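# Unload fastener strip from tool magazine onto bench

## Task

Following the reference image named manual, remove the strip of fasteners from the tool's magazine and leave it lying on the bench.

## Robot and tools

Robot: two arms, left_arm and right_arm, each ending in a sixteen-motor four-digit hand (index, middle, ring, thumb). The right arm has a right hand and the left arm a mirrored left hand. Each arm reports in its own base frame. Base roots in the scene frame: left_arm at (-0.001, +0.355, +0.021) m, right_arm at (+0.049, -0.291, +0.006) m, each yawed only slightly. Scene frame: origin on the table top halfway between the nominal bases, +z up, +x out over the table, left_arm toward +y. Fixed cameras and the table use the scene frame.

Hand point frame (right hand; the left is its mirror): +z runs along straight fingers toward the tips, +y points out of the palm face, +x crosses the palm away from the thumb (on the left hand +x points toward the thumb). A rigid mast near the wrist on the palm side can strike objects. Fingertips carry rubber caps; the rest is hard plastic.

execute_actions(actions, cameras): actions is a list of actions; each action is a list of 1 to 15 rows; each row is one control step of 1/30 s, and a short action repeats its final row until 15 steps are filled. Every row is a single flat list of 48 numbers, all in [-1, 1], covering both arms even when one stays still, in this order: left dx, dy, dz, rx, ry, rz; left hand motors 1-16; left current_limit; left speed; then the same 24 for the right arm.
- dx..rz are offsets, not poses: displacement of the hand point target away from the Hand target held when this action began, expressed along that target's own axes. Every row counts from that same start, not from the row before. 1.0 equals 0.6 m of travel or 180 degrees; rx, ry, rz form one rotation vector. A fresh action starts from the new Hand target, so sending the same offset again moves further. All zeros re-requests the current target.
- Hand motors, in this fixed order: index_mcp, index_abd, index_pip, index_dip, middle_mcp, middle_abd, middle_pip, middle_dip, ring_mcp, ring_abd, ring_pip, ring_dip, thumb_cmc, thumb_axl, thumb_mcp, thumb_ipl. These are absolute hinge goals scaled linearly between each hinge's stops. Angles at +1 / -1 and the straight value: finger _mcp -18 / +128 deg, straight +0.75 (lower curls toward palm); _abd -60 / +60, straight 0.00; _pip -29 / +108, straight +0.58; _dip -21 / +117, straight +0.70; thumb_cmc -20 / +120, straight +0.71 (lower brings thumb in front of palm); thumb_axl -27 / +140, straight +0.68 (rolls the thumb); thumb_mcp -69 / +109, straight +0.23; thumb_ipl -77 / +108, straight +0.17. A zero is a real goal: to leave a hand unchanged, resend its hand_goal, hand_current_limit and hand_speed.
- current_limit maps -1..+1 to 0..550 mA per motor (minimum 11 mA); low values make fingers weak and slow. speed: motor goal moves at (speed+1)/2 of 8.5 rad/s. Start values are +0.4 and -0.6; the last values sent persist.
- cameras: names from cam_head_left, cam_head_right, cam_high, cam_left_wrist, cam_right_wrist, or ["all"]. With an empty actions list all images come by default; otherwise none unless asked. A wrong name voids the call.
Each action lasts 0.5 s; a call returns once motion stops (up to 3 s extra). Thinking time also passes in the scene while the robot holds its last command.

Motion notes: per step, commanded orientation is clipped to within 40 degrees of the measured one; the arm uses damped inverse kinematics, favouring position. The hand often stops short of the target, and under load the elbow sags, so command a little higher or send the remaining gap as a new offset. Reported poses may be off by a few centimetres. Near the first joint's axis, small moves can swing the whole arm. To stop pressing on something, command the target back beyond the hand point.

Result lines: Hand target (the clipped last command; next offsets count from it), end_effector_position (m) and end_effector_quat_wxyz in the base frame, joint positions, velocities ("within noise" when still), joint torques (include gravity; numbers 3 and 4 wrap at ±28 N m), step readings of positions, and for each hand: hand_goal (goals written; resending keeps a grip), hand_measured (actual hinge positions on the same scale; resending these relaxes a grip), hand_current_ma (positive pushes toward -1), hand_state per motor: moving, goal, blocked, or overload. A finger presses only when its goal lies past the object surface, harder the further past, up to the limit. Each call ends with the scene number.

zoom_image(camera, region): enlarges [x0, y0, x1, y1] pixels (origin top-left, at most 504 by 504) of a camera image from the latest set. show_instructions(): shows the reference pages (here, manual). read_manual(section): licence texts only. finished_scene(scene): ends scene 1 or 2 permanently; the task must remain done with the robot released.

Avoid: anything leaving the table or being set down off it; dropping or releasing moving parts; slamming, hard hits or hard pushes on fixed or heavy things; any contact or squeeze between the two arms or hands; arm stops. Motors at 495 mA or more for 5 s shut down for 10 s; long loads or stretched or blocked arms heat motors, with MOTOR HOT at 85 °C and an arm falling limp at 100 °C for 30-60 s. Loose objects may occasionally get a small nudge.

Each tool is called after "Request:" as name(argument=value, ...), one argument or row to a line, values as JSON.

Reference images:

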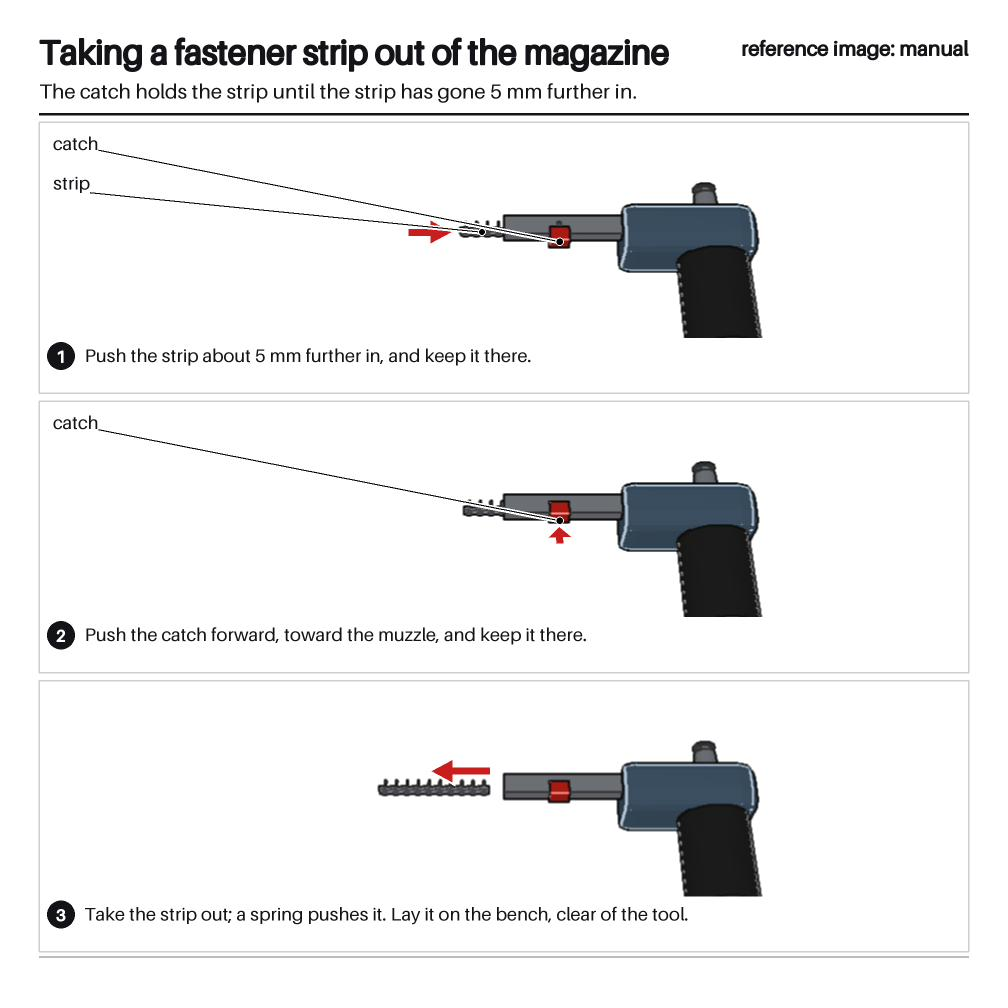

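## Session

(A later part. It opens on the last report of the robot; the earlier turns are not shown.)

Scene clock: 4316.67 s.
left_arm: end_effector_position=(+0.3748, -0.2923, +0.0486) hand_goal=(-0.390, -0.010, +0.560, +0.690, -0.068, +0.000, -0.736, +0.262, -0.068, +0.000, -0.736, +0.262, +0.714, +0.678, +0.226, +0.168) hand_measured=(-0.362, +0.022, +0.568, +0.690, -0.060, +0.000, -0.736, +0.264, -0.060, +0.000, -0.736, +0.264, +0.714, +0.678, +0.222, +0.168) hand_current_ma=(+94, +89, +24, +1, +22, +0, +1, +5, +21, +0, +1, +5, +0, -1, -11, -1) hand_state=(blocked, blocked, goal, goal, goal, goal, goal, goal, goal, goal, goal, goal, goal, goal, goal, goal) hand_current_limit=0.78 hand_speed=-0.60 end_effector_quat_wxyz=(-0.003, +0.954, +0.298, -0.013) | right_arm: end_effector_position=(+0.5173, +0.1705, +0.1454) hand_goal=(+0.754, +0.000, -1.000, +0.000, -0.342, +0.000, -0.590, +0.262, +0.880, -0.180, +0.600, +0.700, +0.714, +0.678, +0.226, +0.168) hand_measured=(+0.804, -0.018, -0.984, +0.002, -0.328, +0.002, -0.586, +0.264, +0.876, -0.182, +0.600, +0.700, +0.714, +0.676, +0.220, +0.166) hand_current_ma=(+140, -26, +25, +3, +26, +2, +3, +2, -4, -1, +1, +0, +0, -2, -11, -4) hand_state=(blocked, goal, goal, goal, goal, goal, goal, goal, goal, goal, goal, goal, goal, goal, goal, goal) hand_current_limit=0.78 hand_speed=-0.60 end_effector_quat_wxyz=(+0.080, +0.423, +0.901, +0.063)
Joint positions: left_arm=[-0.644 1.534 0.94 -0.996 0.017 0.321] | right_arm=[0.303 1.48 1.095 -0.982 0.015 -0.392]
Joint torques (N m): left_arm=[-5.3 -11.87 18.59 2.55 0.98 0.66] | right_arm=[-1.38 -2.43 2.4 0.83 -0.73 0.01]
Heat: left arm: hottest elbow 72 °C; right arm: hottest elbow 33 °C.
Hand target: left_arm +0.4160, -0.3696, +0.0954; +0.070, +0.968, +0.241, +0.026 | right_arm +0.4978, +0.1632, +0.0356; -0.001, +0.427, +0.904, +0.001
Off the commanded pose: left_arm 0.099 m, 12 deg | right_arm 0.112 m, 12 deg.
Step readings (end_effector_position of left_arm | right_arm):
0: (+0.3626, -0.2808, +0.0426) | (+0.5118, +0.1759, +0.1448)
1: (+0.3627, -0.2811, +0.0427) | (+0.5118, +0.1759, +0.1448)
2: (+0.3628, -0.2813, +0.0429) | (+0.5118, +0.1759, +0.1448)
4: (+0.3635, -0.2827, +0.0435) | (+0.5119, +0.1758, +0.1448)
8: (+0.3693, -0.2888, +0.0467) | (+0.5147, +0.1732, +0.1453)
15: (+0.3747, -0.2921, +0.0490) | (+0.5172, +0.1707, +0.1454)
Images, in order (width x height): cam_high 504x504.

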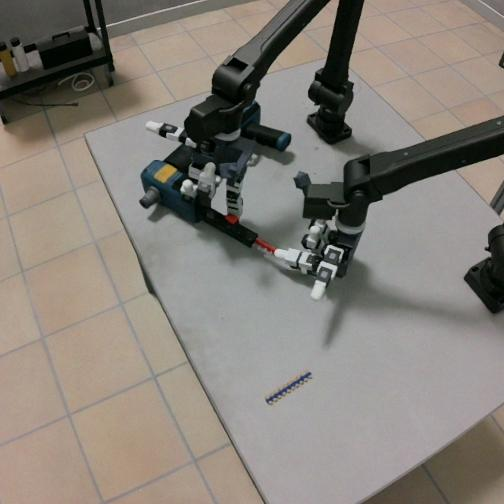

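Request:
execute_actions(
  actions=[
    [[0.0,0.006,0,0,0,0,-0.39,-0.01,0.56,0.69,-0.068,0,-0.737,0.261,-0.068,0,-0.737,0.261,0.714,0.678,0.226,0.168,0.78,-0.6,0.0,0,0,0,0,0,0.754,0,-1.0,0.0,-0.342,0,-0.591,0.261,0.66,-0.18,0.56,0.68,0.714,0.678,0.226,0.168,0.78,-0.7]],
  ],
  cameras=["cam_high"],
)

Request:
zoom_image(
  camera="cam_high",
  region=[200, 190, 300, 290],
)

Scene clock: 4331.20 s.
left_arm: end_effector_position=(+0.3748, -0.2926, +0.0483) hand_goal=(-0.390, -0.010, +0.560, +0.690, -0.068, +0.000, -0.736, +0.262, -0.068, +0.000, -0.736, +0.262, +0.714, +0.678, +0.226, +0.168) hand_measured=(-0.364, +0.022, +0.564, +0.688, -0.060, +0.000, -0.736, +0.264, -0.060, +0.000, -0.736, +0.264, +0.714, +0.678, +0.222, +0.168) hand_current_ma=(+93, +89, +9, -3, +22, +0, +1, +5, +21, +0, +1, +5, +0, -1, -11, -1) hand_state=(blocked, blocked, goal, goal, goal, goal, goal, goal, goal, goal, goal, goal, goal, goal, goal, goal) hand_current_limit=0.78 hand_speed=-0.60 end_effector_quat_wxyz=(-0.006, +0.954, +0.300, -0.014) | right_arm: end_effector_position=(+0.5169, +0.1711, +0.1453) hand_goal=(+0.754, +0.000, -1.000, +0.000, -0.342, +0.000, -0.590, +0.262, +0.660, -0.180, +0.560, +0.680, +0.714, +0.678, +0.226, +0.168) hand_measured=(+0.804, -0.016, -0.984, +0.002, -0.328, +0.002, -0.586, +0.264, +0.806, -0.180, +0.592, +0.688, +0.714, +0.676, +0.220, +0.166) hand_current_ma=(+136, -23, +25, +3, +26, +2, +3, +2, +490, +0, +70, +11, +0, -2, -11, -4) hand_state=(blocked, goal, goal, goal, goal, goal, goal, goal, blocked, goal, blocked, goal, goal, goal, goal, goal) hand_current_limit=0.78 hand_speed=-0.70 end_effector_quat_wxyz=(+0.081, +0.418, +0.903, +0.062)
Joint positions: left_arm=[-0.647 1.537 0.944 -1.003 0.015 0.314] | right_arm=[0.303 1.48 1.095 -0.982 0.017 -0.401]
Joint torques (N m): left_arm=[-5.42 -11.69 18.89 2.67 0.99 0.69] | right_arm=[-1.26 -2.67 2.51 1.02 -0.72 0.09]
Heat: left arm: hottest elbow 77 °C; right arm: hottest elbow 33 °C.
Hand target: left_arm +0.4177, -0.3728, +0.0960; +0.070, +0.968, +0.241, +0.027 | right_arm +0.4978, +0.1632, +0.0356; -0.001, +0.427, +0.904, +0.001
Off the commanded pose: left_arm 0.103 m, 12 deg | right_arm 0.112 m, 12 deg.
Step readings (end_effector_position of left_arm | right_arm):
0: (+0.3748, -0.2923, +0.0486) | (+0.5173, +0.1705, +0.1454)
1: (+0.3748, -0.2923, +0.0484) | (+0.5173, +0.1705, +0.1454)
2: (+0.3749, -0.2924, +0.0486) | (+0.5173, +0.1705, +0.1454)
4: (+0.3748, -0.2925, +0.0485) | (+0.5173, +0.1705, +0.1454)
8: (+0.3748, -0.2925, +0.0482) | (+0.5171, +0.1709, +0.1454)
15: (+0.3748, -0.2926, +0.0483) | (+0.5170, +0.1710, +0.1454)
Images, in order (width x height): cam_high 504x504.

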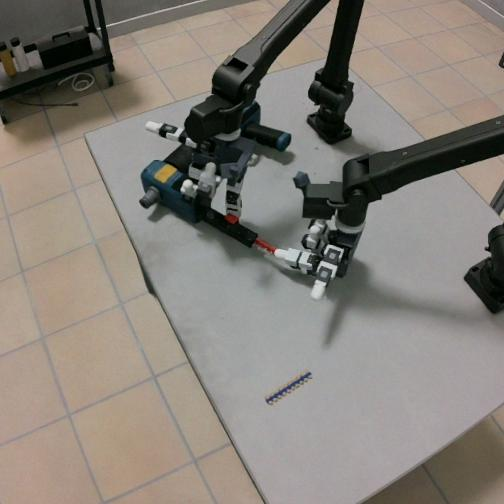

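Scaled by 5.040 from the camera's 504x504 image, which has a finer 720x720 frame.

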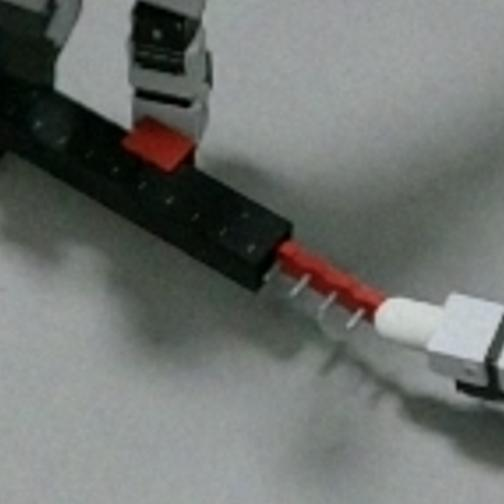

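Request:
zoom_image(
  camera="cam_high",
  region=[210, 200, 260, 250],
)

Request:
execute_actions(
  actions=[],
  cameras=["cam_head_left", "cam_head_right"],
)

Request:
zoom_image(
  camera="cam_head_left",
  region=[230, 230, 310, 310],
)

Scaled by 10.080 from the camera's 504x504 image, which has a finer 720x720 frame.

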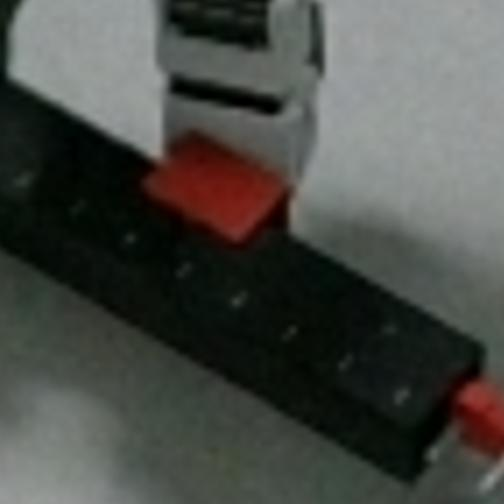

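Scene clock: 4341.37 s.
left_arm: end_effector_position=(+0.3747, -0.2926, +0.0482) hand_goal=(-0.390, -0.010, +0.560, +0.690, -0.068, +0.000, -0.736, +0.262, -0.068, +0.000, -0.736, +0.262, +0.714, +0.678, +0.226, +0.168) hand_measured=(-0.364, +0.022, +0.564, +0.688, -0.060, +0.000, -0.736, +0.264, -0.060, +0.000, -0.736, +0.264, +0.714, +0.678, +0.222, +0.168) hand_current_ma=(+93, +89, +9, -3, +22, +0, +1, +5, +21, +0, +1, +5, +0, -1, -11, -1) hand_state=(blocked, blocked, goal, goal, goal, goal, goal, goal, goal, goal, goal, goal, goal, goal, goal, goal) hand_current_limit=0.78 hand_speed=-0.60 end_effector_quat_wxyz=(-0.006, +0.954, +0.300, -0.014) | right_arm: end_effector_position=(+0.5169, +0.1711, +0.1453) hand_goal=(+0.754, +0.000, -1.000, +0.000, -0.342, +0.000, -0.590, +0.262, +0.660, -0.180, +0.560, +0.680, +0.714, +0.678, +0.226, +0.168) hand_measured=(+0.804, -0.016, -0.984, +0.002, -0.328, +0.002, -0.586, +0.264, +0.806, -0.180, +0.592, +0.688, +0.714, +0.676, +0.220, +0.166) hand_current_ma=(+136, -23, +25, +3, +26, +2, +3, +2, +490, +0, +70, +11, +0, -2, -11, -4) hand_state=(blocked, goal, goal, goal, goal, goal, goal, goal, blocked, goal, blocked, goal, goal, goal, goal, goal) hand_current_limit=0.78 hand_speed=-0.70 end_effector_quat_wxyz=(+0.081, +0.418, +0.903, +0.062)
Joint positions: left_arm=[-0.647 1.537 0.944 -1.003 0.015 0.314] | right_arm=[0.303 1.48 1.095 -0.982 0.017 -0.401]
Joint velocities: within noise
Joint torques (N m): left_arm=[-5.54 -11.87 18.91 2.67 0.99 0.69] | right_arm=[-1.61 -2.43 2.51 0.79 -0.71 0.11]
Heat: left arm: hottest elbow 83 °C; right arm: hottest elbow 33 °C.
Hand target: left_arm +0.4177, -0.3727, +0.0959; +0.070, +0.968, +0.241, +0.026 | right_arm +0.4978, +0.1632, +0.0356; -0.001, +0.427, +0.904, +0.001
Off the commanded pose: left_arm 0.103 m, 12 deg | right_arm 0.112 m, 12 deg.
Images, in order (width x height): cam_head_left 504x504, cam_head_right 504x504.

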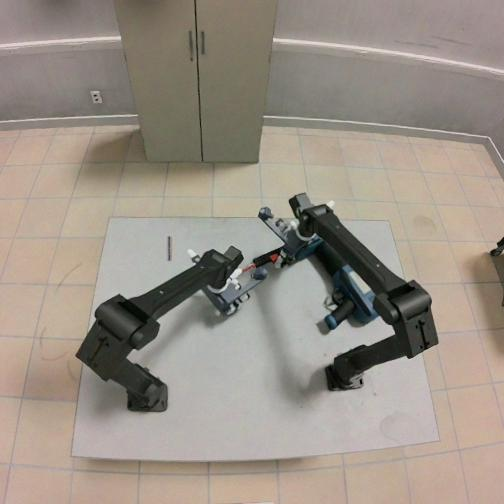

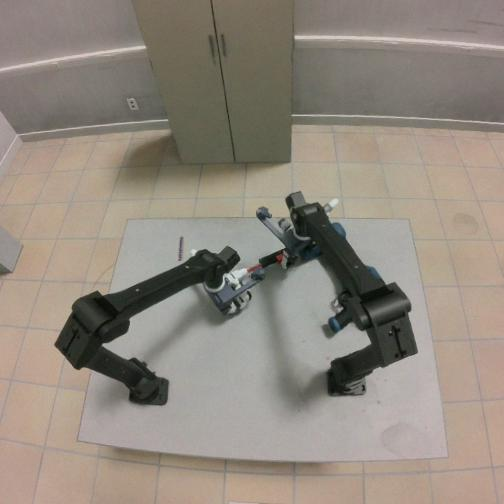

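Scaled by 6.300 from the camera's 504x504 image, which has a finer 720x720 frame.

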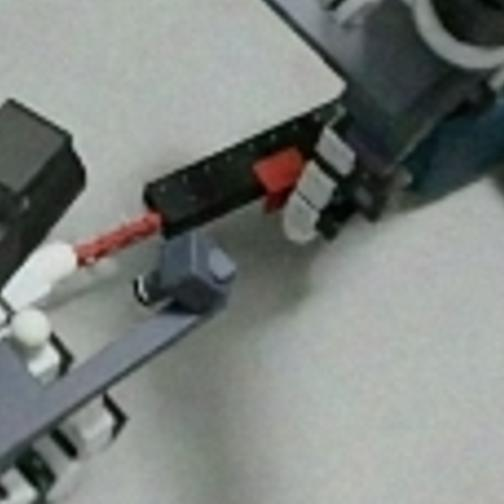

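Request:
execute_actions(
  actions=[
    [[0.0,-0.04,0,0,0,0,-0.39,-0.01,0.56,0.69,-0.068,0,-0.737,0.261,-0.068,0,-0.737,0.261,0.714,0.678,0.226,0.168,0.78,-0.6,0.0,0.03,0,0,0,0,0.754,0,-1.0,0.0,-0.342,0,-0.591,0.261,0.70,-0.18,0.58,0.68,0.714,0.678,0.226,0.168,0.78,-0.7]],
  ],
  cameras=["cam_high"],
)

Request:
zoom_image(
  camera="cam_high",
  region=[200, 190, 300, 290],
)

Scene clock: 4372.30 s.
left_arm: end_effector_position=(+0.3748, -0.2926, +0.0491) hand_goal=(-0.390, -0.010, +0.560, +0.690, -0.068, +0.000, -0.736, +0.262, -0.068, +0.000, -0.736, +0.262, +0.714, +0.678, +0.226, +0.168) hand_measured=(-0.364, +0.022, +0.568, +0.690, -0.060, +0.000, -0.736, +0.264, -0.060, +0.000, -0.736, +0.264, +0.714, +0.678, +0.222, +0.168) hand_current_ma=(+93, +89, +22, -1, +22, +0, +1, +5, +21, +0, +1, +5, +0, -1, -11, -1) hand_state=(blocked, blocked, goal, goal, goal, goal, goal, goal, goal, goal, goal, goal, goal, goal, goal, goal) hand_current_limit=0.78 hand_speed=-0.60 end_effector_quat_wxyz=(-0.005, +0.954, +0.300, -0.013) | right_arm: end_effector_position=(+0.5184, +0.1718, +0.1439) hand_goal=(+0.754, +0.000, -1.000, +0.000, -0.342, +0.000, -0.590, +0.262, +0.700, -0.180, +0.580, +0.680, +0.714, +0.678, +0.226, +0.168) hand_measured=(+0.806, -0.018, -0.984, +0.002, -0.328, +0.002, -0.586, +0.264, +0.800, -0.180, +0.604, +0.688, +0.714, +0.676, +0.220, +0.166) hand_current_ma=(+147, -27, +25, +3, +26, +2, +3, +2, +350, +0, +49, +11, +0, -2, -11, -4) hand_state=(blocked, goal, goal, goal, goal, goal, goal, goal, blocked, goal, blocked, goal, goal, goal, goal, goal) hand_current_limit=0.78 hand_speed=-0.70 end_effector_quat_wxyz=(+0.076, +0.419, +0.903, +0.056)
Joint positions: left_arm=[-0.647 1.535 0.944 -1.003 0.015 0.314] | right_arm=[0.305 1.492 1.11 -1.001 0.021 -0.399]
Joint torques (N m): left_arm=[-3.43 -14.51 14.76 3.43 0.95 0.85] | right_arm=[-0.03 -0.85 4.27 1.36 -0.79 0.19]
Heat: left arm: hottest elbow 95 °C; right arm: hottest elbow 33 °C. Fold the left arm in close to its base, or ease its load, before you think long.
Hand target: left_arm +0.4066, -0.3517, +0.0923; +0.070, +0.968, +0.241, +0.026 | right_arm +0.5117, +0.1747, +0.0356; -0.001, +0.427, +0.904, +0.001
Off the commanded pose: left_arm 0.080 m, 12 deg | right_arm 0.109 m, 11 deg.
MOTOR HOT: joint 3 (elbow) of the left arm reports 95 °C; the controller stops that arm at 100 °C. To cool a motor, set the load down, stop pushing, or move to a pose that needs little force.
Step readings (end_effector_position of left_arm | right_arm):
0: (+0.3747, -0.2926, +0.0482) | (+0.5169, +0.1711, +0.1453)
1: (+0.3747, -0.2926, +0.0482) | (+0.5169, +0.1711, +0.1453)
2: (+0.3747, -0.2926, +0.0482) | (+0.5169, +0.1711, +0.1451)
4: (+0.3747, -0.2926, +0.0482) | (+0.5172, +0.1711, +0.1449)
8: (+0.3748, -0.2926, +0.0486) | (+0.5179, +0.1717, +0.1442)
15: (+0.3748, -0.2926, +0.0491) | (+0.5184, +0.1719, +0.1440)
Images, in order (width x height): cam_high 504x504.

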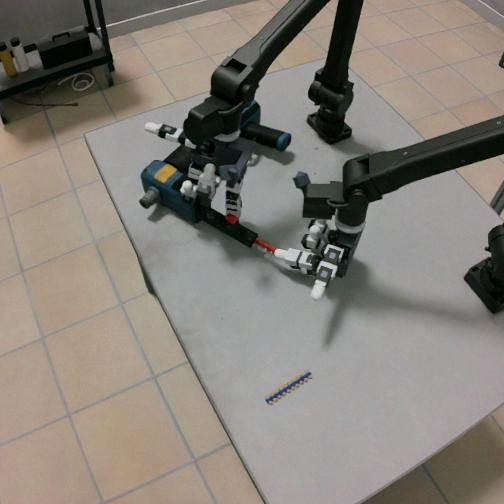

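Scaled by 5.040 from the camera's 504x504 image, which has a finer 720x720 frame.

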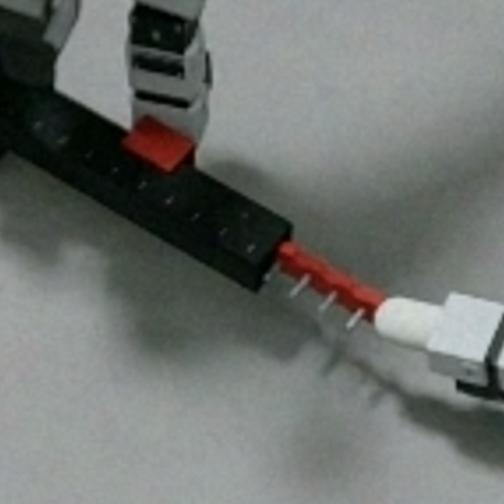

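Request:
execute_actions(
  actions=[
    [[0.0,-0.05,0,0,0,0,-0.39,-0.01,0.56,0.69,-0.068,0,-0.737,0.261,-0.068,0,-0.737,0.261,0.714,0.678,0.226,0.168,0.78,-0.6,0.0,0.0,0,0,0,0,0.754,0,-1.0,0.0,-0.342,0,-0.591,0.261,0.70,-0.18,0.58,0.68,0.714,0.678,0.226,0.168,0.78,-0.7]],
  ],
  cameras=["cam_high"],
)

Request:
zoom_image(
  camera="cam_high",
  region=[200, 190, 300, 290],
)

Scene clock: 4378.53 s.
left_arm: end_effector_position=(+0.3767, -0.2916, +0.0627) hand_goal=(-0.390, -0.010, +0.560, +0.690, -0.068, +0.000, -0.736, +0.262, -0.068, +0.000, -0.736, +0.262, +0.714, +0.678, +0.226, +0.168) hand_measured=(-0.318, +0.022, +0.600, +0.712, -0.060, +0.000, -0.736, +0.264, -0.060, +0.000, -0.736, +0.264, +0.714, +0.678, +0.222, +0.168) hand_current_ma=(+299, +89, +136, +69, +22, +0, +1, +5, +21, +0, +1, +5, +0, -1, -11, -1) hand_state=(blocked, blocked, blocked, blocked, goal, goal, goal, goal, goal, goal, goal, goal, goal, goal, goal, goal) hand_current_limit=0.78 hand_speed=-0.60 end_effector_quat_wxyz=(+0.015, +0.958, +0.285, -0.001) | right_arm: end_effector_position=(+0.5184, +0.1718, +0.1439) hand_goal=(+0.754, +0.000, -1.000, +0.000, -0.342, +0.000, -0.590, +0.262, +0.700, -0.180, +0.580, +0.680, +0.714, +0.678, +0.226, +0.168) hand_measured=(+0.806, -0.018, -0.984, +0.002, -0.328, +0.002, -0.586, +0.264, +0.800, -0.180, +0.604, +0.688, +0.714, +0.676, +0.220, +0.166) hand_current_ma=(+147, -27, +25, +3, +26, +2, +3, +2, +350, +0, +49, +11, +0, -2, -11, -4) hand_state=(blocked, goal, goal, goal, goal, goal, goal, goal, blocked, goal, blocked, goal, goal, goal, goal, goal) hand_current_limit=0.78 hand_speed=-0.70 end_effector_quat_wxyz=(+0.076, +0.419, +0.903, +0.056)
Joint positions: left_arm=[-0.632 1.495 0.927 -0.98 0.02 0.361] | right_arm=[0.305 1.492 1.11 -1.001 0.021 -0.399]
Joint torques (N m): left_arm=[-2.32 -14.15 10.78 3.59 0.99 0.7] | right_arm=[-0.44 -0.38 4.41 1.46 -0.82 0.21]
Heat: left arm: hottest elbow 94 °C; right arm: hottest elbow 33 °C. Fold the left arm in close to its base, or ease its load, before you think long.
Hand target: left_arm +0.3927, -0.3256, +0.0880; +0.070, +0.968, +0.241, +0.026 | right_arm +0.5117, +0.1748, +0.0357; -0.001, +0.427, +0.904, +0.001
Off the commanded pose: left_arm 0.045 m, 9 deg | right_arm 0.109 m, 11 deg.
MOTOR HOT: still on. Joint 3 (elbow) of the left arm reports 94 °C.
Step readings (end_effector_position of left_arm | right_arm):
0: (+0.3748, -0.2926, +0.0491) | (+0.5184, +0.1718, +0.1439)
1: (+0.3748, -0.2926, +0.0491) | (+0.5184, +0.1718, +0.1439)
2: (+0.3750, -0.2926, +0.0498) | (+0.5184, +0.1718, +0.1439)
4: (+0.3752, -0.2922, +0.0525) | (+0.5184, +0.1718, +0.1439)
8: (+0.3761, -0.2918, +0.0609) | (+0.5184, +0.1718, +0.1439)
15: (+0.3767, -0.2916, +0.0627) | (+0.5184, +0.1718, +0.1439)
Images, in order (width x height): cam_high 504x504.

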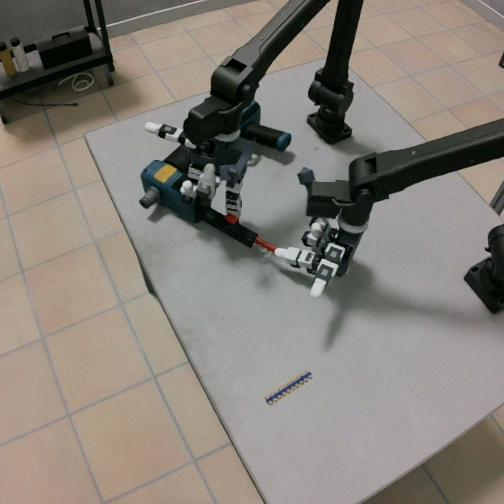

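Scaled by 5.040 from the camera's 504x504 image, which has a finer 720x720 frame.

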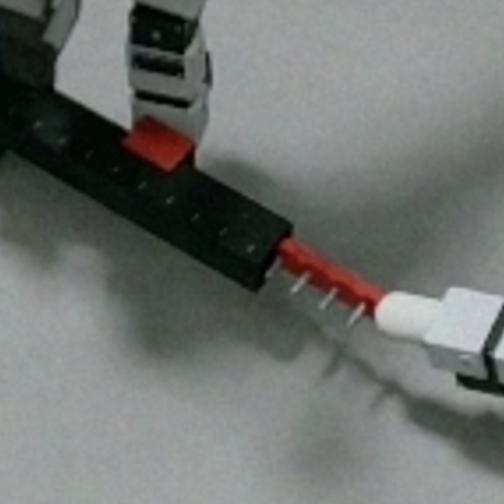

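Request:
execute_actions(
  actions=[],
  cameras=["cam_right_wrist", "cam_head_left", "cam_head_right"],
)

Request:
zoom_image(
  camera="cam_head_left",
  region=[250, 230, 310, 290],
)

Request:
zoom_image(
  camera="cam_head_right",
  region=[250, 230, 310, 290],
)

Scene clock: 4385.43 s.
left_arm: end_effector_position=(+0.3768, -0.2914, +0.0627) hand_goal=(-0.390, -0.010, +0.560, +0.690, -0.068, +0.000, -0.736, +0.262, -0.068, +0.000, -0.736, +0.262, +0.714, +0.678, +0.226, +0.168) hand_measured=(-0.318, +0.022, +0.600, +0.712, -0.060, +0.000, -0.736, +0.264, -0.060, +0.000, -0.736, +0.264, +0.714, +0.678, +0.222, +0.168) hand_current_ma=(+299, +89, +136, +69, +22, +0, +1, +5, +21, +0, +1, +5, +0, -1, -11, -1) hand_state=(blocked, blocked, blocked, blocked, goal, goal, goal, goal, goal, goal, goal, goal, goal, goal, goal, goal) hand_current_limit=0.78 hand_speed=-0.60 end_effector_quat_wxyz=(+0.015, +0.958, +0.285, -0.001) | right_arm: end_effector_position=(+0.5184, +0.1718, +0.1439) hand_goal=(+0.754, +0.000, -1.000, +0.000, -0.342, +0.000, -0.590, +0.262, +0.700, -0.180, +0.580, +0.680, +0.714, +0.678, +0.226, +0.168) hand_measured=(+0.806, -0.018, -0.984, +0.002, -0.328, +0.002, -0.586, +0.264, +0.800, -0.180, +0.604, +0.688, +0.714, +0.676, +0.220, +0.166) hand_current_ma=(+147, -27, +25, +3, +26, +2, +3, +2, +350, +0, +49, +11, +0, -2, -11, -4) hand_state=(blocked, goal, goal, goal, goal, goal, goal, goal, blocked, goal, blocked, goal, goal, goal, goal, goal) hand_current_limit=0.78 hand_speed=-0.70 end_effector_quat_wxyz=(+0.076, +0.419, +0.903, +0.056)
Joint positions: left_arm=[-0.632 1.495 0.927 -0.98 0.02 0.361] | right_arm=[0.305 1.492 1.11 -1.001 0.021 -0.399]
Joint velocities: within noise
Joint torques (N m): left_arm=[-2.37 -14.1 10.81 3.59 0.99 0.71] | right_arm=[-0.38 -1.08 4.34 1.43 -0.8 0.21]
Heat: left arm: hottest elbow 91 °C; right arm: hottest elbow 33 °C. Fold the left arm in close to its base, or ease its load, before you think long.
Hand target: left_arm +0.3928, -0.3255, +0.0880; +0.070, +0.968, +0.241, +0.026 | right_arm +0.5117, +0.1748, +0.0357; -0.001, +0.427, +0.904, +0.001
Off the commanded pose: left_arm 0.045 m, 9 deg | right_arm 0.109 m, 11 deg.
MOTOR HOT: still on. Joint 3 (elbow) of the left arm reports 91 °C.
Images, in order (width x height): cam_head_left 504x504, cam_head_right 504x504, cam_right_wrist 504x504.

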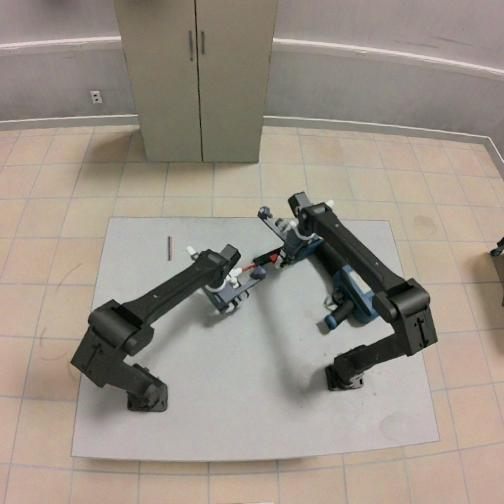

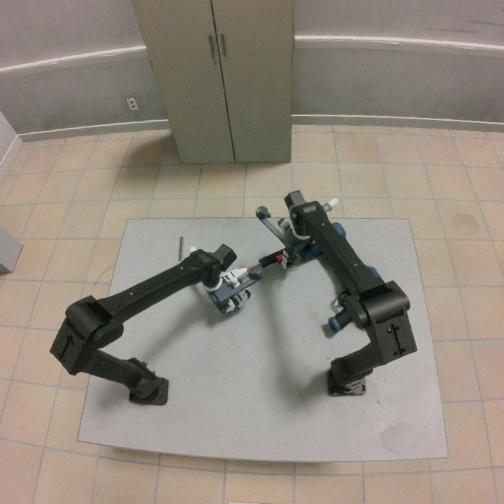

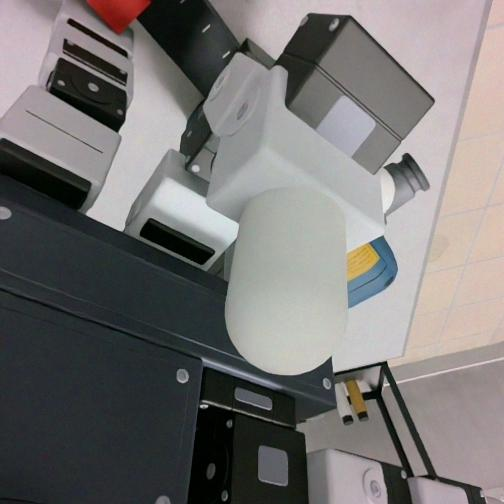

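Scaled by 8.400 from the camera's 504x504 image, which has a finer 720x720 frame.

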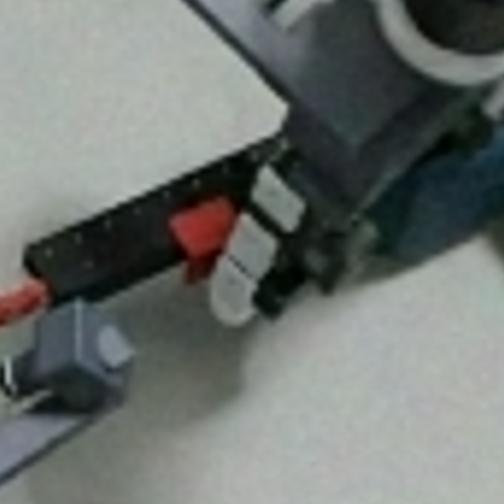

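Scaled by 8.400 from the camera's 504x504 image, which has a finer 720x720 frame.

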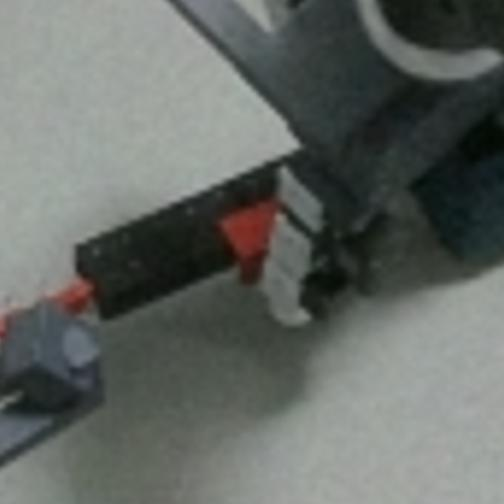

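Request:
execute_actions(
  actions=[
    [[0.0,0,0,0,0,0,-0.37,0.0,0.56,0.69,-0.068,0,-0.737,0.261,-0.068,0,-0.737,0.261,0.714,0.678,0.226,0.168,0.78,-0.6,0.0,0.04,-0.02,0,0,0,0.754,0,-1.0,0.0,-0.342,0,-0.591,0.261,0.70,-0.18,0.58,0.68,0.714,0.678,0.226,0.168,0.78,-0.7]],
  ],
  cameras=["cam_high"],
)

Request:
zoom_image(
  camera="cam_high",
  region=[200, 190, 300, 290],
)

Scene clock: 4426.30 s.
left_arm: end_effector_position=(+0.3767, -0.2915, +0.0627) hand_goal=(-0.370, +0.000, +0.560, +0.690, -0.068, +0.000, -0.736, +0.262, -0.068, +0.000, -0.736, +0.262, +0.714, +0.678, +0.226, +0.168) hand_measured=(-0.316, +0.022, +0.600, +0.712, -0.060, +0.000, -0.736, +0.264, -0.060, +0.000, -0.736, +0.264, +0.714, +0.678, +0.222, +0.168) hand_current_ma=(+211, +59, +136, +69, +22, +0, +1, +5, +21, +0, +1, +5, +0, -1, -11, -1) hand_state=(blocked, blocked, blocked, blocked, goal, goal, goal, goal, goal, goal, goal, goal, goal, goal, goal, goal) hand_current_limit=0.78 hand_speed=-0.60 end_effector_quat_wxyz=(+0.015, +0.958, +0.285, -0.001) | right_arm: end_effector_position=(+0.5257, +0.1779, +0.1408) hand_goal=(+0.754, +0.000, -1.000, +0.000, -0.342, +0.000, -0.590, +0.262, +0.700, -0.180, +0.580, +0.680, +0.714, +0.678, +0.226, +0.168) hand_measured=(+0.810, -0.026, -0.980, +0.002, -0.328, +0.002, -0.586, +0.264, +0.800, -0.186, +0.630, +0.692, +0.714, +0.676, +0.220, +0.166) hand_current_ma=(+156, -42, +37, +3, +26, +2, +3, +2, +353, -5, +126, +16, +0, -2, -11, -4) hand_state=(blocked, blocked, blocked, goal, goal, goal, goal, goal, blocked, goal, blocked, goal, goal, goal, goal, goal) hand_current_limit=0.78 hand_speed=-0.70 end_effector_quat_wxyz=(+0.063, +0.417, +0.906, +0.035)
Joint positions: left_arm=[-0.632 1.495 0.927 -0.98 0.02 0.362] | right_arm=[0.317 1.539 1.172 -1.064 0.034 -0.394]
Joint torques (N m): left_arm=[-2.26 -14.15 10.81 3.58 1.01 0.71] | right_arm=[0.09 -1.96 6.04 2.29 -1.26 0.32]
Heat: left arm: hottest elbow 79 °C; right arm: hottest elbow 33 °C.
Hand target: left_arm +0.3928, -0.3255, +0.0880; +0.070, +0.968, +0.241, +0.027 | right_arm +0.5303, +0.1900, +0.0477; +0.000, +0.427, +0.904, +0.001
Off the commanded pose: left_arm 0.045 m, 9 deg | right_arm 0.094 m, 8 deg.
MOTOR HOT: cleared for the motors of the left arm.
Step readings (end_effector_position of left_arm | right_arm):
0: (+0.3768, -0.2914, +0.0627) | (+0.5184, +0.1718, +0.1439)
1: (+0.3768, -0.2914, +0.0627) | (+0.5186, +0.1719, +0.1440)
2: (+0.3768, -0.2914, +0.0627) | (+0.5190, +0.1722, +0.1442)
4: (+0.3768, -0.2915, +0.0627) | (+0.5209, +0.1750, +0.1434)
8: (+0.3767, -0.2915, +0.0627) | (+0.5245, +0.1775, +0.1414)
15: (+0.3767, -0.2915, +0.0627) | (+0.5255, +0.1778, +0.1408)
Images, in order (width x height): cam_high 504x504.

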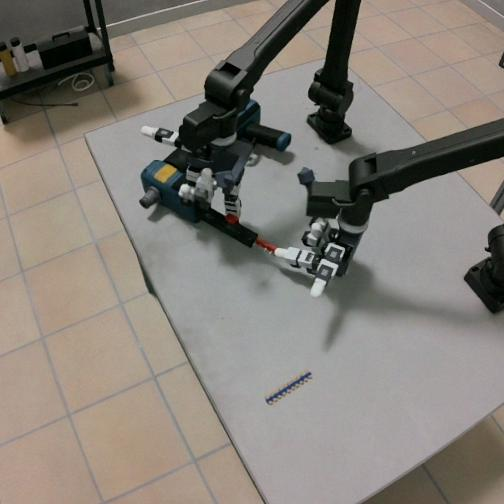

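Scaled by 5.040 from the camera's 504x504 image, which has a finer 720x720 frame.

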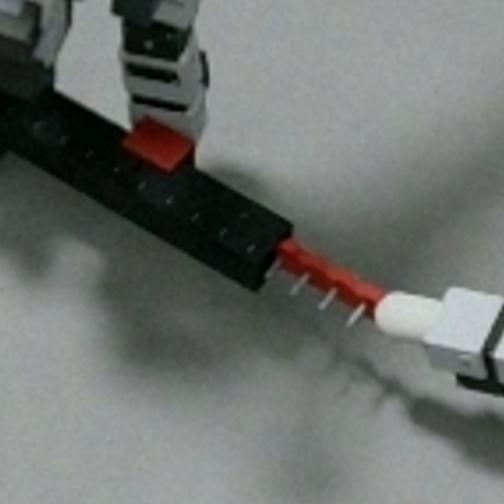

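Request:
execute_actions(
  actions=[
    [[0.0,0,0,0,0,0,-0.37,0.0,0.56,0.69,-0.068,0,-0.737,0.261,-0.068,0,-0.737,0.261,0.714,0.678,0.226,0.168,0.78,-0.6,0.0,0.04,-0.02,0,0,0,0.754,0,-1.0,0.0,-0.342,0,-0.591,0.261,0.70,-0.18,0.56,0.68,0.714,0.678,0.226,0.168,0.78,-0.7]],
  ],
  cameras=["cam_high", "cam_head_left"],
)

Request:
zoom_image(
  camera="cam_high",
  region=[200, 190, 300, 290],
)

Request:
zoom_image(
  camera="cam_head_left",
  region=[250, 230, 310, 290],
)

Scene clock: 4435.67 s.
left_arm: end_effector_position=(+0.3767, -0.2915, +0.0627) hand_goal=(-0.370, +0.000, +0.560, +0.690, -0.068, +0.000, -0.736, +0.262, -0.068, +0.000, -0.736, +0.262, +0.714, +0.678, +0.226, +0.168) hand_measured=(-0.316, +0.022, +0.600, +0.712, -0.060, +0.000, -0.736, +0.264, -0.060, +0.000, -0.736, +0.264, +0.714, +0.678, +0.222, +0.168) hand_current_ma=(+211, +59, +136, +69, +22, +0, +1, +5, +21, +0, +1, +5, +0, -1, -11, -1) hand_state=(blocked, blocked, blocked, blocked, goal, goal, goal, goal, goal, goal, goal, goal, goal, goal, goal, goal) hand_current_limit=0.78 hand_speed=-0.60 end_effector_quat_wxyz=(+0.015, +0.958, +0.285, -0.001) | right_arm: end_effector_position=(+0.5403, +0.1877, +0.1385) hand_goal=(+0.754, +0.000, -1.000, +0.000, -0.342, +0.000, -0.590, +0.262, +0.700, -0.180, +0.560, +0.680, +0.714, +0.678, +0.226, +0.168) hand_measured=(+0.818, -0.026, -0.988, +0.002, -0.328, +0.002, -0.586, +0.264, +0.854, -0.182, +0.630, +0.678, +0.714, +0.676, +0.220, +0.166) hand_current_ma=(+187, -42, +19, +3, +26, +2, +3, +2, +490, -1, +199, -1, +0, -2, -11, -4) hand_state=(blocked, blocked, goal, goal, goal, goal, goal, goal, blocked, goal, blocked, goal, goal, goal, goal, goal) hand_current_limit=0.78 hand_speed=-0.70 end_effector_quat_wxyz=(+0.051, +0.414, +0.908, +0.021)
Joint positions: left_arm=[-0.632 1.495 0.927 -0.98 0.02 0.362] | right_arm=[0.327 1.6 1.25 -1.118 0.039 -0.39]
Joint torques (N m): left_arm=[-2.14 -14.21 10.82 3.62 1 0.7] | right_arm=[0.97 -3.9 6.93 2.51 -1.44 0.42]
Heat: left arm: hottest elbow 78 °C; right arm: hottest elbow 34 °C.
Hand target: left_arm +0.3928, -0.3255, +0.0880; +0.070, +0.968, +0.241, +0.027 | right_arm +0.5487, +0.2052, +0.0596; -0.001, +0.427, +0.904, +0.001
Off the commanded pose: left_arm 0.045 m, 9 deg | right_arm 0.081 m, 6 deg.
Step readings (end_effector_position of left_arm | right_arm):
0: (+0.3767, -0.2915, +0.0627) | (+0.5257, +0.1779, +0.1408)
1: (+0.3767, -0.2915, +0.0627) | (+0.5259, +0.1780, +0.1409)
2: (+0.3767, -0.2915, +0.0627) | (+0.5262, +0.1782, +0.1408)
4: (+0.3767, -0.2915, +0.0627) | (+0.5289, +0.1799, +0.1402)
8: (+0.3767, -0.2915, +0.0627) | (+0.5367, +0.1849, +0.1397)
15: (+0.3767, -0.2915, +0.0627) | (+0.5401, +0.1876, +0.1387)
Images, in order (width x height): cam_head_left 504x504, cam_high 504x504.

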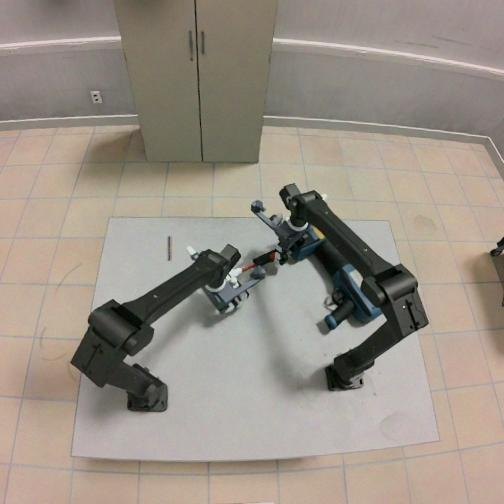

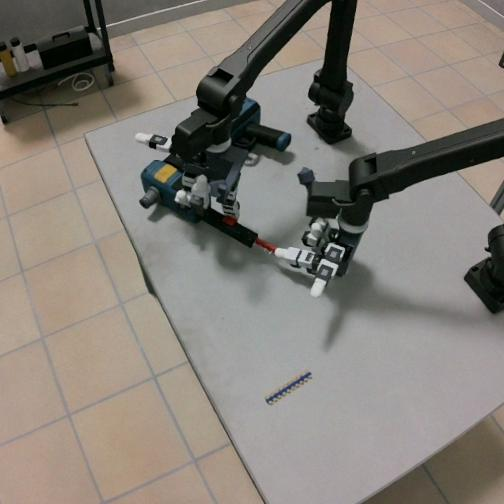

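Scaled by 5.040 from the camera's 504x504 image, which has a finer 720x720 frame.

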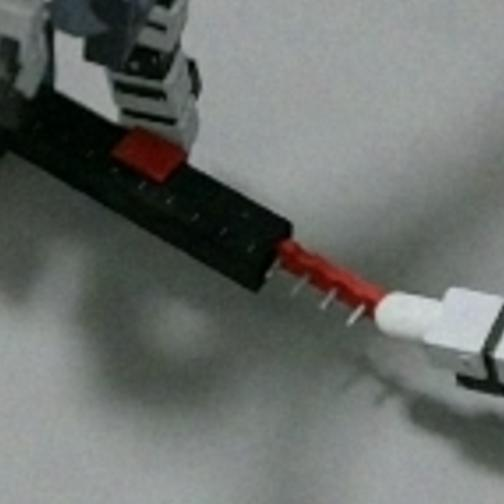

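Scaled by 8.400 from the camera's 504x504 image, which has a finer 720x720 frame.

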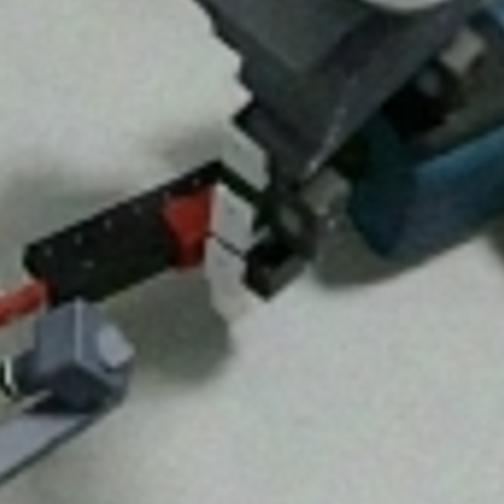

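Request:
execute_actions(
  actions=[
    [[0.0,-0.05,0,0,0,0,-0.345,0.0,0.56,0.69,-0.068,0,-0.737,0.261,-0.068,0,-0.737,0.261,0.714,0.678,0.226,0.168,0.78,-0.6,0.0,0.0,0,0,0,0,0.754,0,-1.0,0.0,-0.342,0,-0.591,0.261,0.72,-0.18,0.56,0.68,0.714,0.678,0.226,0.168,0.78,-0.7]],
  ],
  cameras=["cam_high", "cam_head_left"],
)

Request:
zoom_image(
  camera="cam_high",
  region=[200, 190, 300, 290],
)

Scene clock: 4445.30 s.
left_arm: end_effector_position=(+0.3685, -0.2765, +0.0648) hand_goal=(-0.344, +0.000, +0.560, +0.690, -0.068, +0.000, -0.736, +0.262, -0.068, +0.000, -0.736, +0.262, +0.714, +0.678, +0.226, +0.168) hand_measured=(-0.288, +0.024, +0.600, +0.712, -0.060, +0.000, -0.736, +0.264, -0.060, +0.000, -0.736, +0.264, +0.714, +0.678, +0.222, +0.168) hand_current_ma=(+222, +63, +136, +69, +22, +0, +1, +5, +21, +0, +1, +5, +0, -1, -11, -1) hand_state=(blocked, blocked, blocked, blocked, goal, goal, goal, goal, goal, goal, goal, goal, goal, goal, goal, goal) hand_current_limit=0.78 hand_speed=-0.60 end_effector_quat_wxyz=(+0.030, +0.961, +0.275, +0.006) | right_arm: end_effector_position=(+0.5403, +0.1877, +0.1386) hand_goal=(+0.754, +0.000, -1.000, +0.000, -0.342, +0.000, -0.590, +0.262, +0.720, -0.180, +0.560, +0.680, +0.714, +0.678, +0.226, +0.168) hand_measured=(+0.818, -0.026, -0.988, +0.002, -0.328, +0.002, -0.586, +0.264, +0.854, -0.182, +0.630, +0.678, +0.714, +0.676, +0.220, +0.166) hand_current_ma=(+187, -42, +19, +3, +26, +2, +3, +2, +489, -1, +199, -1, +0, -2, -11, -4) hand_state=(blocked, blocked, goal, goal, goal, goal, goal, goal, blocked, goal, blocked, goal, goal, goal, goal, goal) hand_current_limit=0.78 hand_speed=-0.70 end_effector_quat_wxyz=(+0.051, +0.414, +0.908, +0.021)
Joint positions: left_arm=[-0.603 1.44 0.864 -0.94 0.03 0.408] | right_arm=[0.327 1.6 1.251 -1.119 0.039 -0.39]
Joint torques (N m): left_arm=[-1.73 -12.98 9.87 2.89 0.88 0.61] | right_arm=[1.49 -3.66 6.9 2.62 -1.46 0.44]
Heat: left arm: hottest elbow 76 °C; right arm: hottest elbow 34 °C.
Hand target: left_arm +0.3790, -0.2993, +0.0835; +0.070, +0.968, +0.241, +0.026 | right_arm +0.5488, +0.2052, +0.0598; -0.001, +0.427, +0.904, +0.001
Off the commanded pose: left_arm 0.031 m, 7 deg | right_arm 0.081 m, 6 deg.
Step readings (end_effector_position of left_arm | right_arm):
0: (+0.3767, -0.2915, +0.0627) | (+0.5403, +0.1877, +0.1386)
1: (+0.3766, -0.2914, +0.0625) | (+0.5403, +0.1877, +0.1386)
2: (+0.3763, -0.2909, +0.0622) | (+0.5403, +0.1877, +0.1386)
4: (+0.3743, -0.2876, +0.0621) | (+0.5403, +0.1877, +0.1386)
8: (+0.3699, -0.2796, +0.0649) | (+0.5403, +0.1877, +0.1386)
15: (+0.3688, -0.2768, +0.0652) | (+0.5403, +0.1877, +0.1386)
Images, in order (width x height): cam_head_left 504x504, cam_high 504x504.

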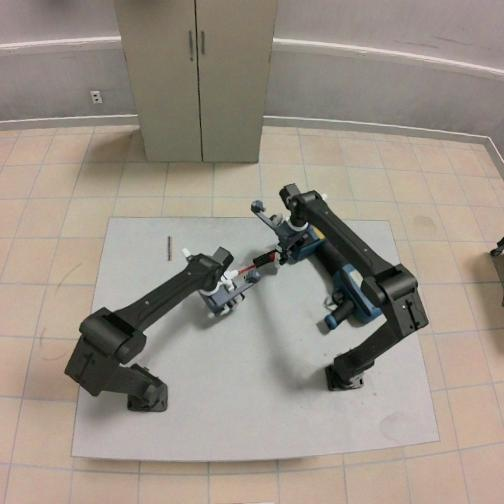

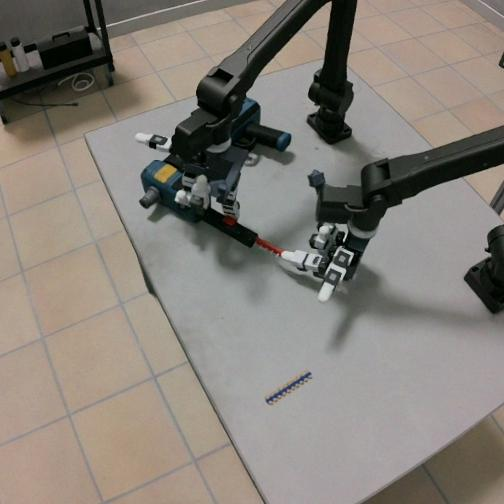

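Scaled by 5.040 from the camera's 504x504 image, which has a finer 720x720 frame.

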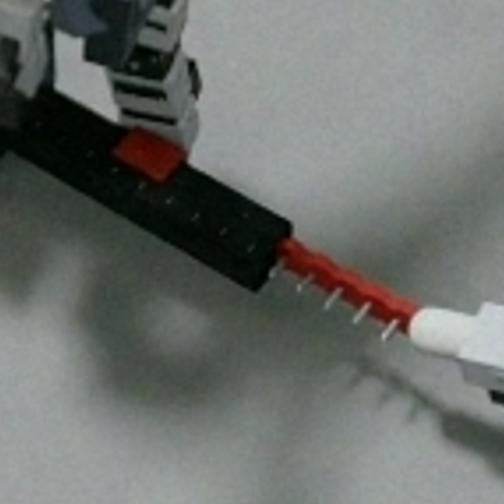

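Request:
execute_actions(
  actions=[
    [[0.0,-0.035,0,0,0,0,-0.345,0.0,0.56,0.69,-0.068,0,-0.737,0.261,-0.068,0,-0.737,0.261,0.714,0.678,0.226,0.168,0.78,-0.6,0.0,0.0,0,0,0,0,0.754,0,-1.0,0.0,-0.342,0,-0.591,0.261,0.72,-0.18,0.56,0.68,0.714,0.678,0.226,0.168,0.78,-0.7]],
  ],
  cameras=["cam_high"],
)

Request:
zoom_image(
  camera="cam_high",
  region=[220, 200, 320, 300],
)

Scene clock: 4455.67 s.
left_arm: end_effector_position=(+0.3631, -0.2669, +0.0666) hand_goal=(-0.344, +0.000, +0.560, +0.690, -0.068, +0.000, -0.736, +0.262, -0.068, +0.000, -0.736, +0.262, +0.714, +0.678, +0.226, +0.168) hand_measured=(-0.288, +0.024, +0.600, +0.712, -0.060, +0.000, -0.736, +0.264, -0.060, +0.000, -0.736, +0.264, +0.714, +0.678, +0.222, +0.168) hand_current_ma=(+222, +64, +136, +69, +22, +0, +1, +5, +21, +0, +1, +5, +0, -1, -11, -1) hand_state=(blocked, blocked, blocked, blocked, goal, goal, goal, goal, goal, goal, goal, goal, goal, goal, goal, goal) hand_current_limit=0.78 hand_speed=-0.60 end_effector_quat_wxyz=(+0.042, +0.963, +0.267, +0.011) | right_arm: end_effector_position=(+0.5403, +0.1877, +0.1386) hand_goal=(+0.754, +0.000, -1.000, +0.000, -0.342, +0.000, -0.590, +0.262, +0.720, -0.180, +0.560, +0.680, +0.714, +0.678, +0.226, +0.168) hand_measured=(+0.818, -0.026, -0.988, +0.002, -0.328, +0.002, -0.586, +0.264, +0.854, -0.182, +0.630, +0.678, +0.714, +0.676, +0.220, +0.166) hand_current_ma=(+187, -42, +19, +3, +26, +2, +3, +2, +490, -1, +199, -1, +0, -2, -11, -4) hand_state=(blocked, blocked, goal, goal, goal, goal, goal, goal, blocked, goal, blocked, goal, goal, goal, goal, goal) hand_current_limit=0.78 hand_speed=-0.70 end_effector_quat_wxyz=(+0.051, +0.414, +0.908, +0.021)
Joint positions: left_arm=[-0.582 1.402 0.822 -0.913 0.039 0.446] | right_arm=[0.327 1.6 1.251 -1.119 0.039 -0.39]
Joint torques (N m): left_arm=[-1.08 -12.51 9.13 2.28 0.74 0.51] | right_arm=[1.03 -4.25 6.9 2.58 -1.48 0.43]
Heat: left arm: hottest elbow 73 °C; right arm: hottest elbow 34 °C.
Hand target: left_arm +0.3692, -0.2809, +0.0804; +0.070, +0.968, +0.241, +0.026 | right_arm +0.5488, +0.2052, +0.0598; -0.001, +0.427, +0.904, +0.001
Off the commanded pose: left_arm 0.021 m, 5 deg | right_arm 0.081 m, 6 deg.
Step readings (end_effector_position of left_arm | right_arm):
0: (+0.3685, -0.2766, +0.0648) | (+0.5403, +0.1877, +0.1386)
1: (+0.3684, -0.2765, +0.0648) | (+0.5403, +0.1877, +0.1386)
2: (+0.3680, -0.2759, +0.0644) | (+0.5403, +0.1877, +0.1386)
4: (+0.3669, -0.2737, +0.0648) | (+0.5403, +0.1877, +0.1386)
8: (+0.3637, -0.2682, +0.0662) | (+0.5403, +0.1877, +0.1386)
15: (+0.3630, -0.2670, +0.0667) | (+0.5403, +0.1877, +0.1386)
Images, in order (width x height): cam_high 504x504.

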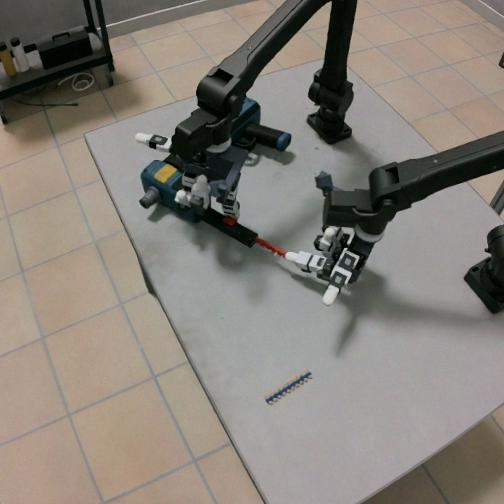

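Scaled by 5.040 from the camera's 504x504 image, which has a finer 720x720 frame.

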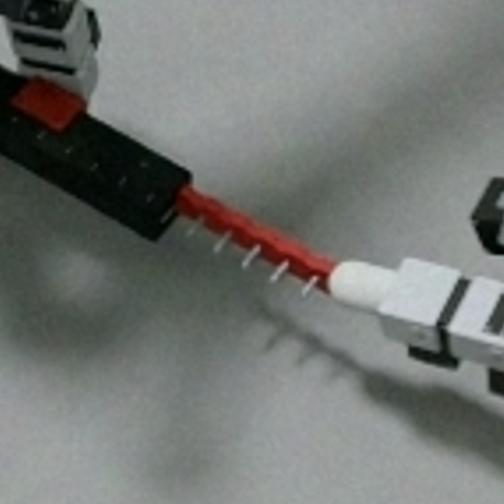

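Request:
execute_actions(
  actions=[
    [[0.0,-0.05,0,0,0,0,-0.345,0.0,0.56,0.69,-0.068,0,-0.737,0.261,-0.068,0,-0.737,0.261,0.714,0.678,0.226,0.168,0.78,-0.6,0.0,0.0,0,0,0,0,0.754,0,-1.0,0.0,-0.342,0,-0.591,0.261,0.72,-0.18,0.56,0.68,0.714,0.678,0.226,0.168,0.78,-0.7]],
  ],
  cameras=["cam_high"],
)

Request:
zoom_image(
  camera="cam_high",
  region=[220, 200, 320, 300],
)

Scene clock: 4466.90 s.
left_arm: end_effector_position=(+0.3547, -0.2580, +0.0786) hand_goal=(-0.344, +0.000, +0.560, +0.690, -0.068, +0.000, -0.736, +0.262, -0.068, +0.000, -0.736, +0.262, +0.714, +0.678, +0.226, +0.168) hand_measured=(-0.322, +0.004, +0.568, +0.694, -0.060, +0.000, -0.736, +0.264, -0.060, +0.000, -0.736, +0.264, +0.714, +0.678, +0.222, +0.168) hand_current_ma=(+74, +7, +18, +9, +22, +0, +1, +5, +21, +0, +1, +5, +0, -1, -11, -1) hand_state=(blocked, goal, goal, goal, goal, goal, goal, goal, goal, goal, goal, goal, goal, goal, goal, goal) hand_current_limit=0.78 hand_speed=-0.60 end_effector_quat_wxyz=(+0.068, +0.967, +0.243, +0.025) | right_arm: end_effector_position=(+0.5403, +0.1877, +0.1386) hand_goal=(+0.754, +0.000, -1.000, +0.000, -0.342, +0.000, -0.590, +0.262, +0.720, -0.180, +0.560, +0.680, +0.714, +0.678, +0.226, +0.168) hand_measured=(+0.818, -0.026, -0.988, +0.002, -0.328, +0.002, -0.586, +0.264, +0.854, -0.182, +0.630, +0.678, +0.714, +0.676, +0.220, +0.166) hand_current_ma=(+187, -42, +19, +3, +26, +2, +3, +2, +490, -1, +199, -1, +0, -2, -11, -4) hand_state=(blocked, blocked, goal, goal, goal, goal, goal, goal, blocked, goal, blocked, goal, goal, goal, goal, goal) hand_current_limit=0.78 hand_speed=-0.70 end_effector_quat_wxyz=(+0.051, +0.414, +0.908, +0.021)
Joint positions: left_arm=[-0.553 1.33 0.769 -0.878 0.059 0.521] | right_arm=[0.327 1.6 1.251 -1.119 0.039 -0.39]
Joint torques (N m): left_arm=[0.09 -10.29 7.98 1.37 0.23 0.22] | right_arm=[1.03 -3.49 6.8 2.62 -1.46 0.41]
Heat: left arm: hottest elbow 71 °C; right arm: hottest elbow 35 °C.
Hand target: left_arm +0.3553, -0.2548, +0.0760; +0.070, +0.968, +0.241, +0.027 | right_arm +0.5488, +0.2052, +0.0598; -0.001, +0.427, +0.904, +0.001
Off the commanded pose: left_arm 0.004 m, 0 deg | right_arm 0.081 m, 6 deg.
Step readings (end_effector_position of left_arm | right_arm):
0: (+0.3631, -0.2669, +0.0666) | (+0.5403, +0.1877, +0.1386)
1: (+0.3630, -0.2667, +0.0666) | (+0.5403, +0.1877, +0.1386)
2: (+0.3625, -0.2662, +0.0664) | (+0.5403, +0.1877, +0.1386)
4: (+0.3597, -0.2621, +0.0664) | (+0.5403, +0.1877, +0.1386)
8: (+0.3539, -0.2547, +0.0710) | (+0.5403, +0.1877, +0.1386)
15: (+0.3551, -0.2576, +0.0785) | (+0.5403, +0.1877, +0.1386)
Images, in order (width x height): cam_high 504x504.

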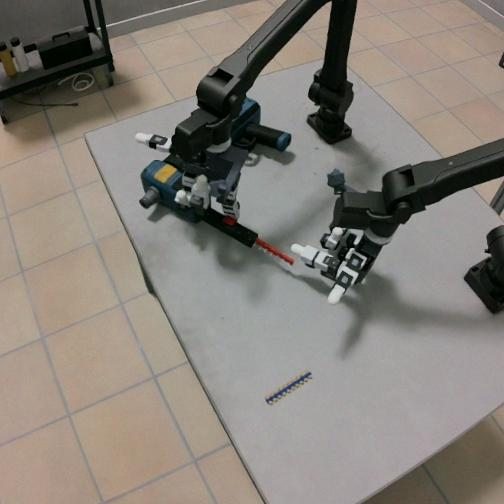

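Scaled by 5.040 from the camera's 504x504 image, which has a finer 720x720 frame.

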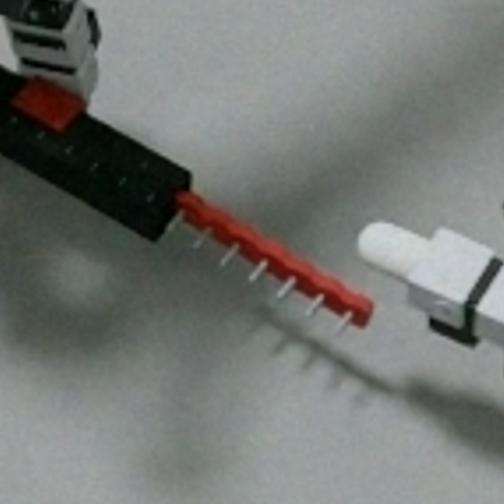

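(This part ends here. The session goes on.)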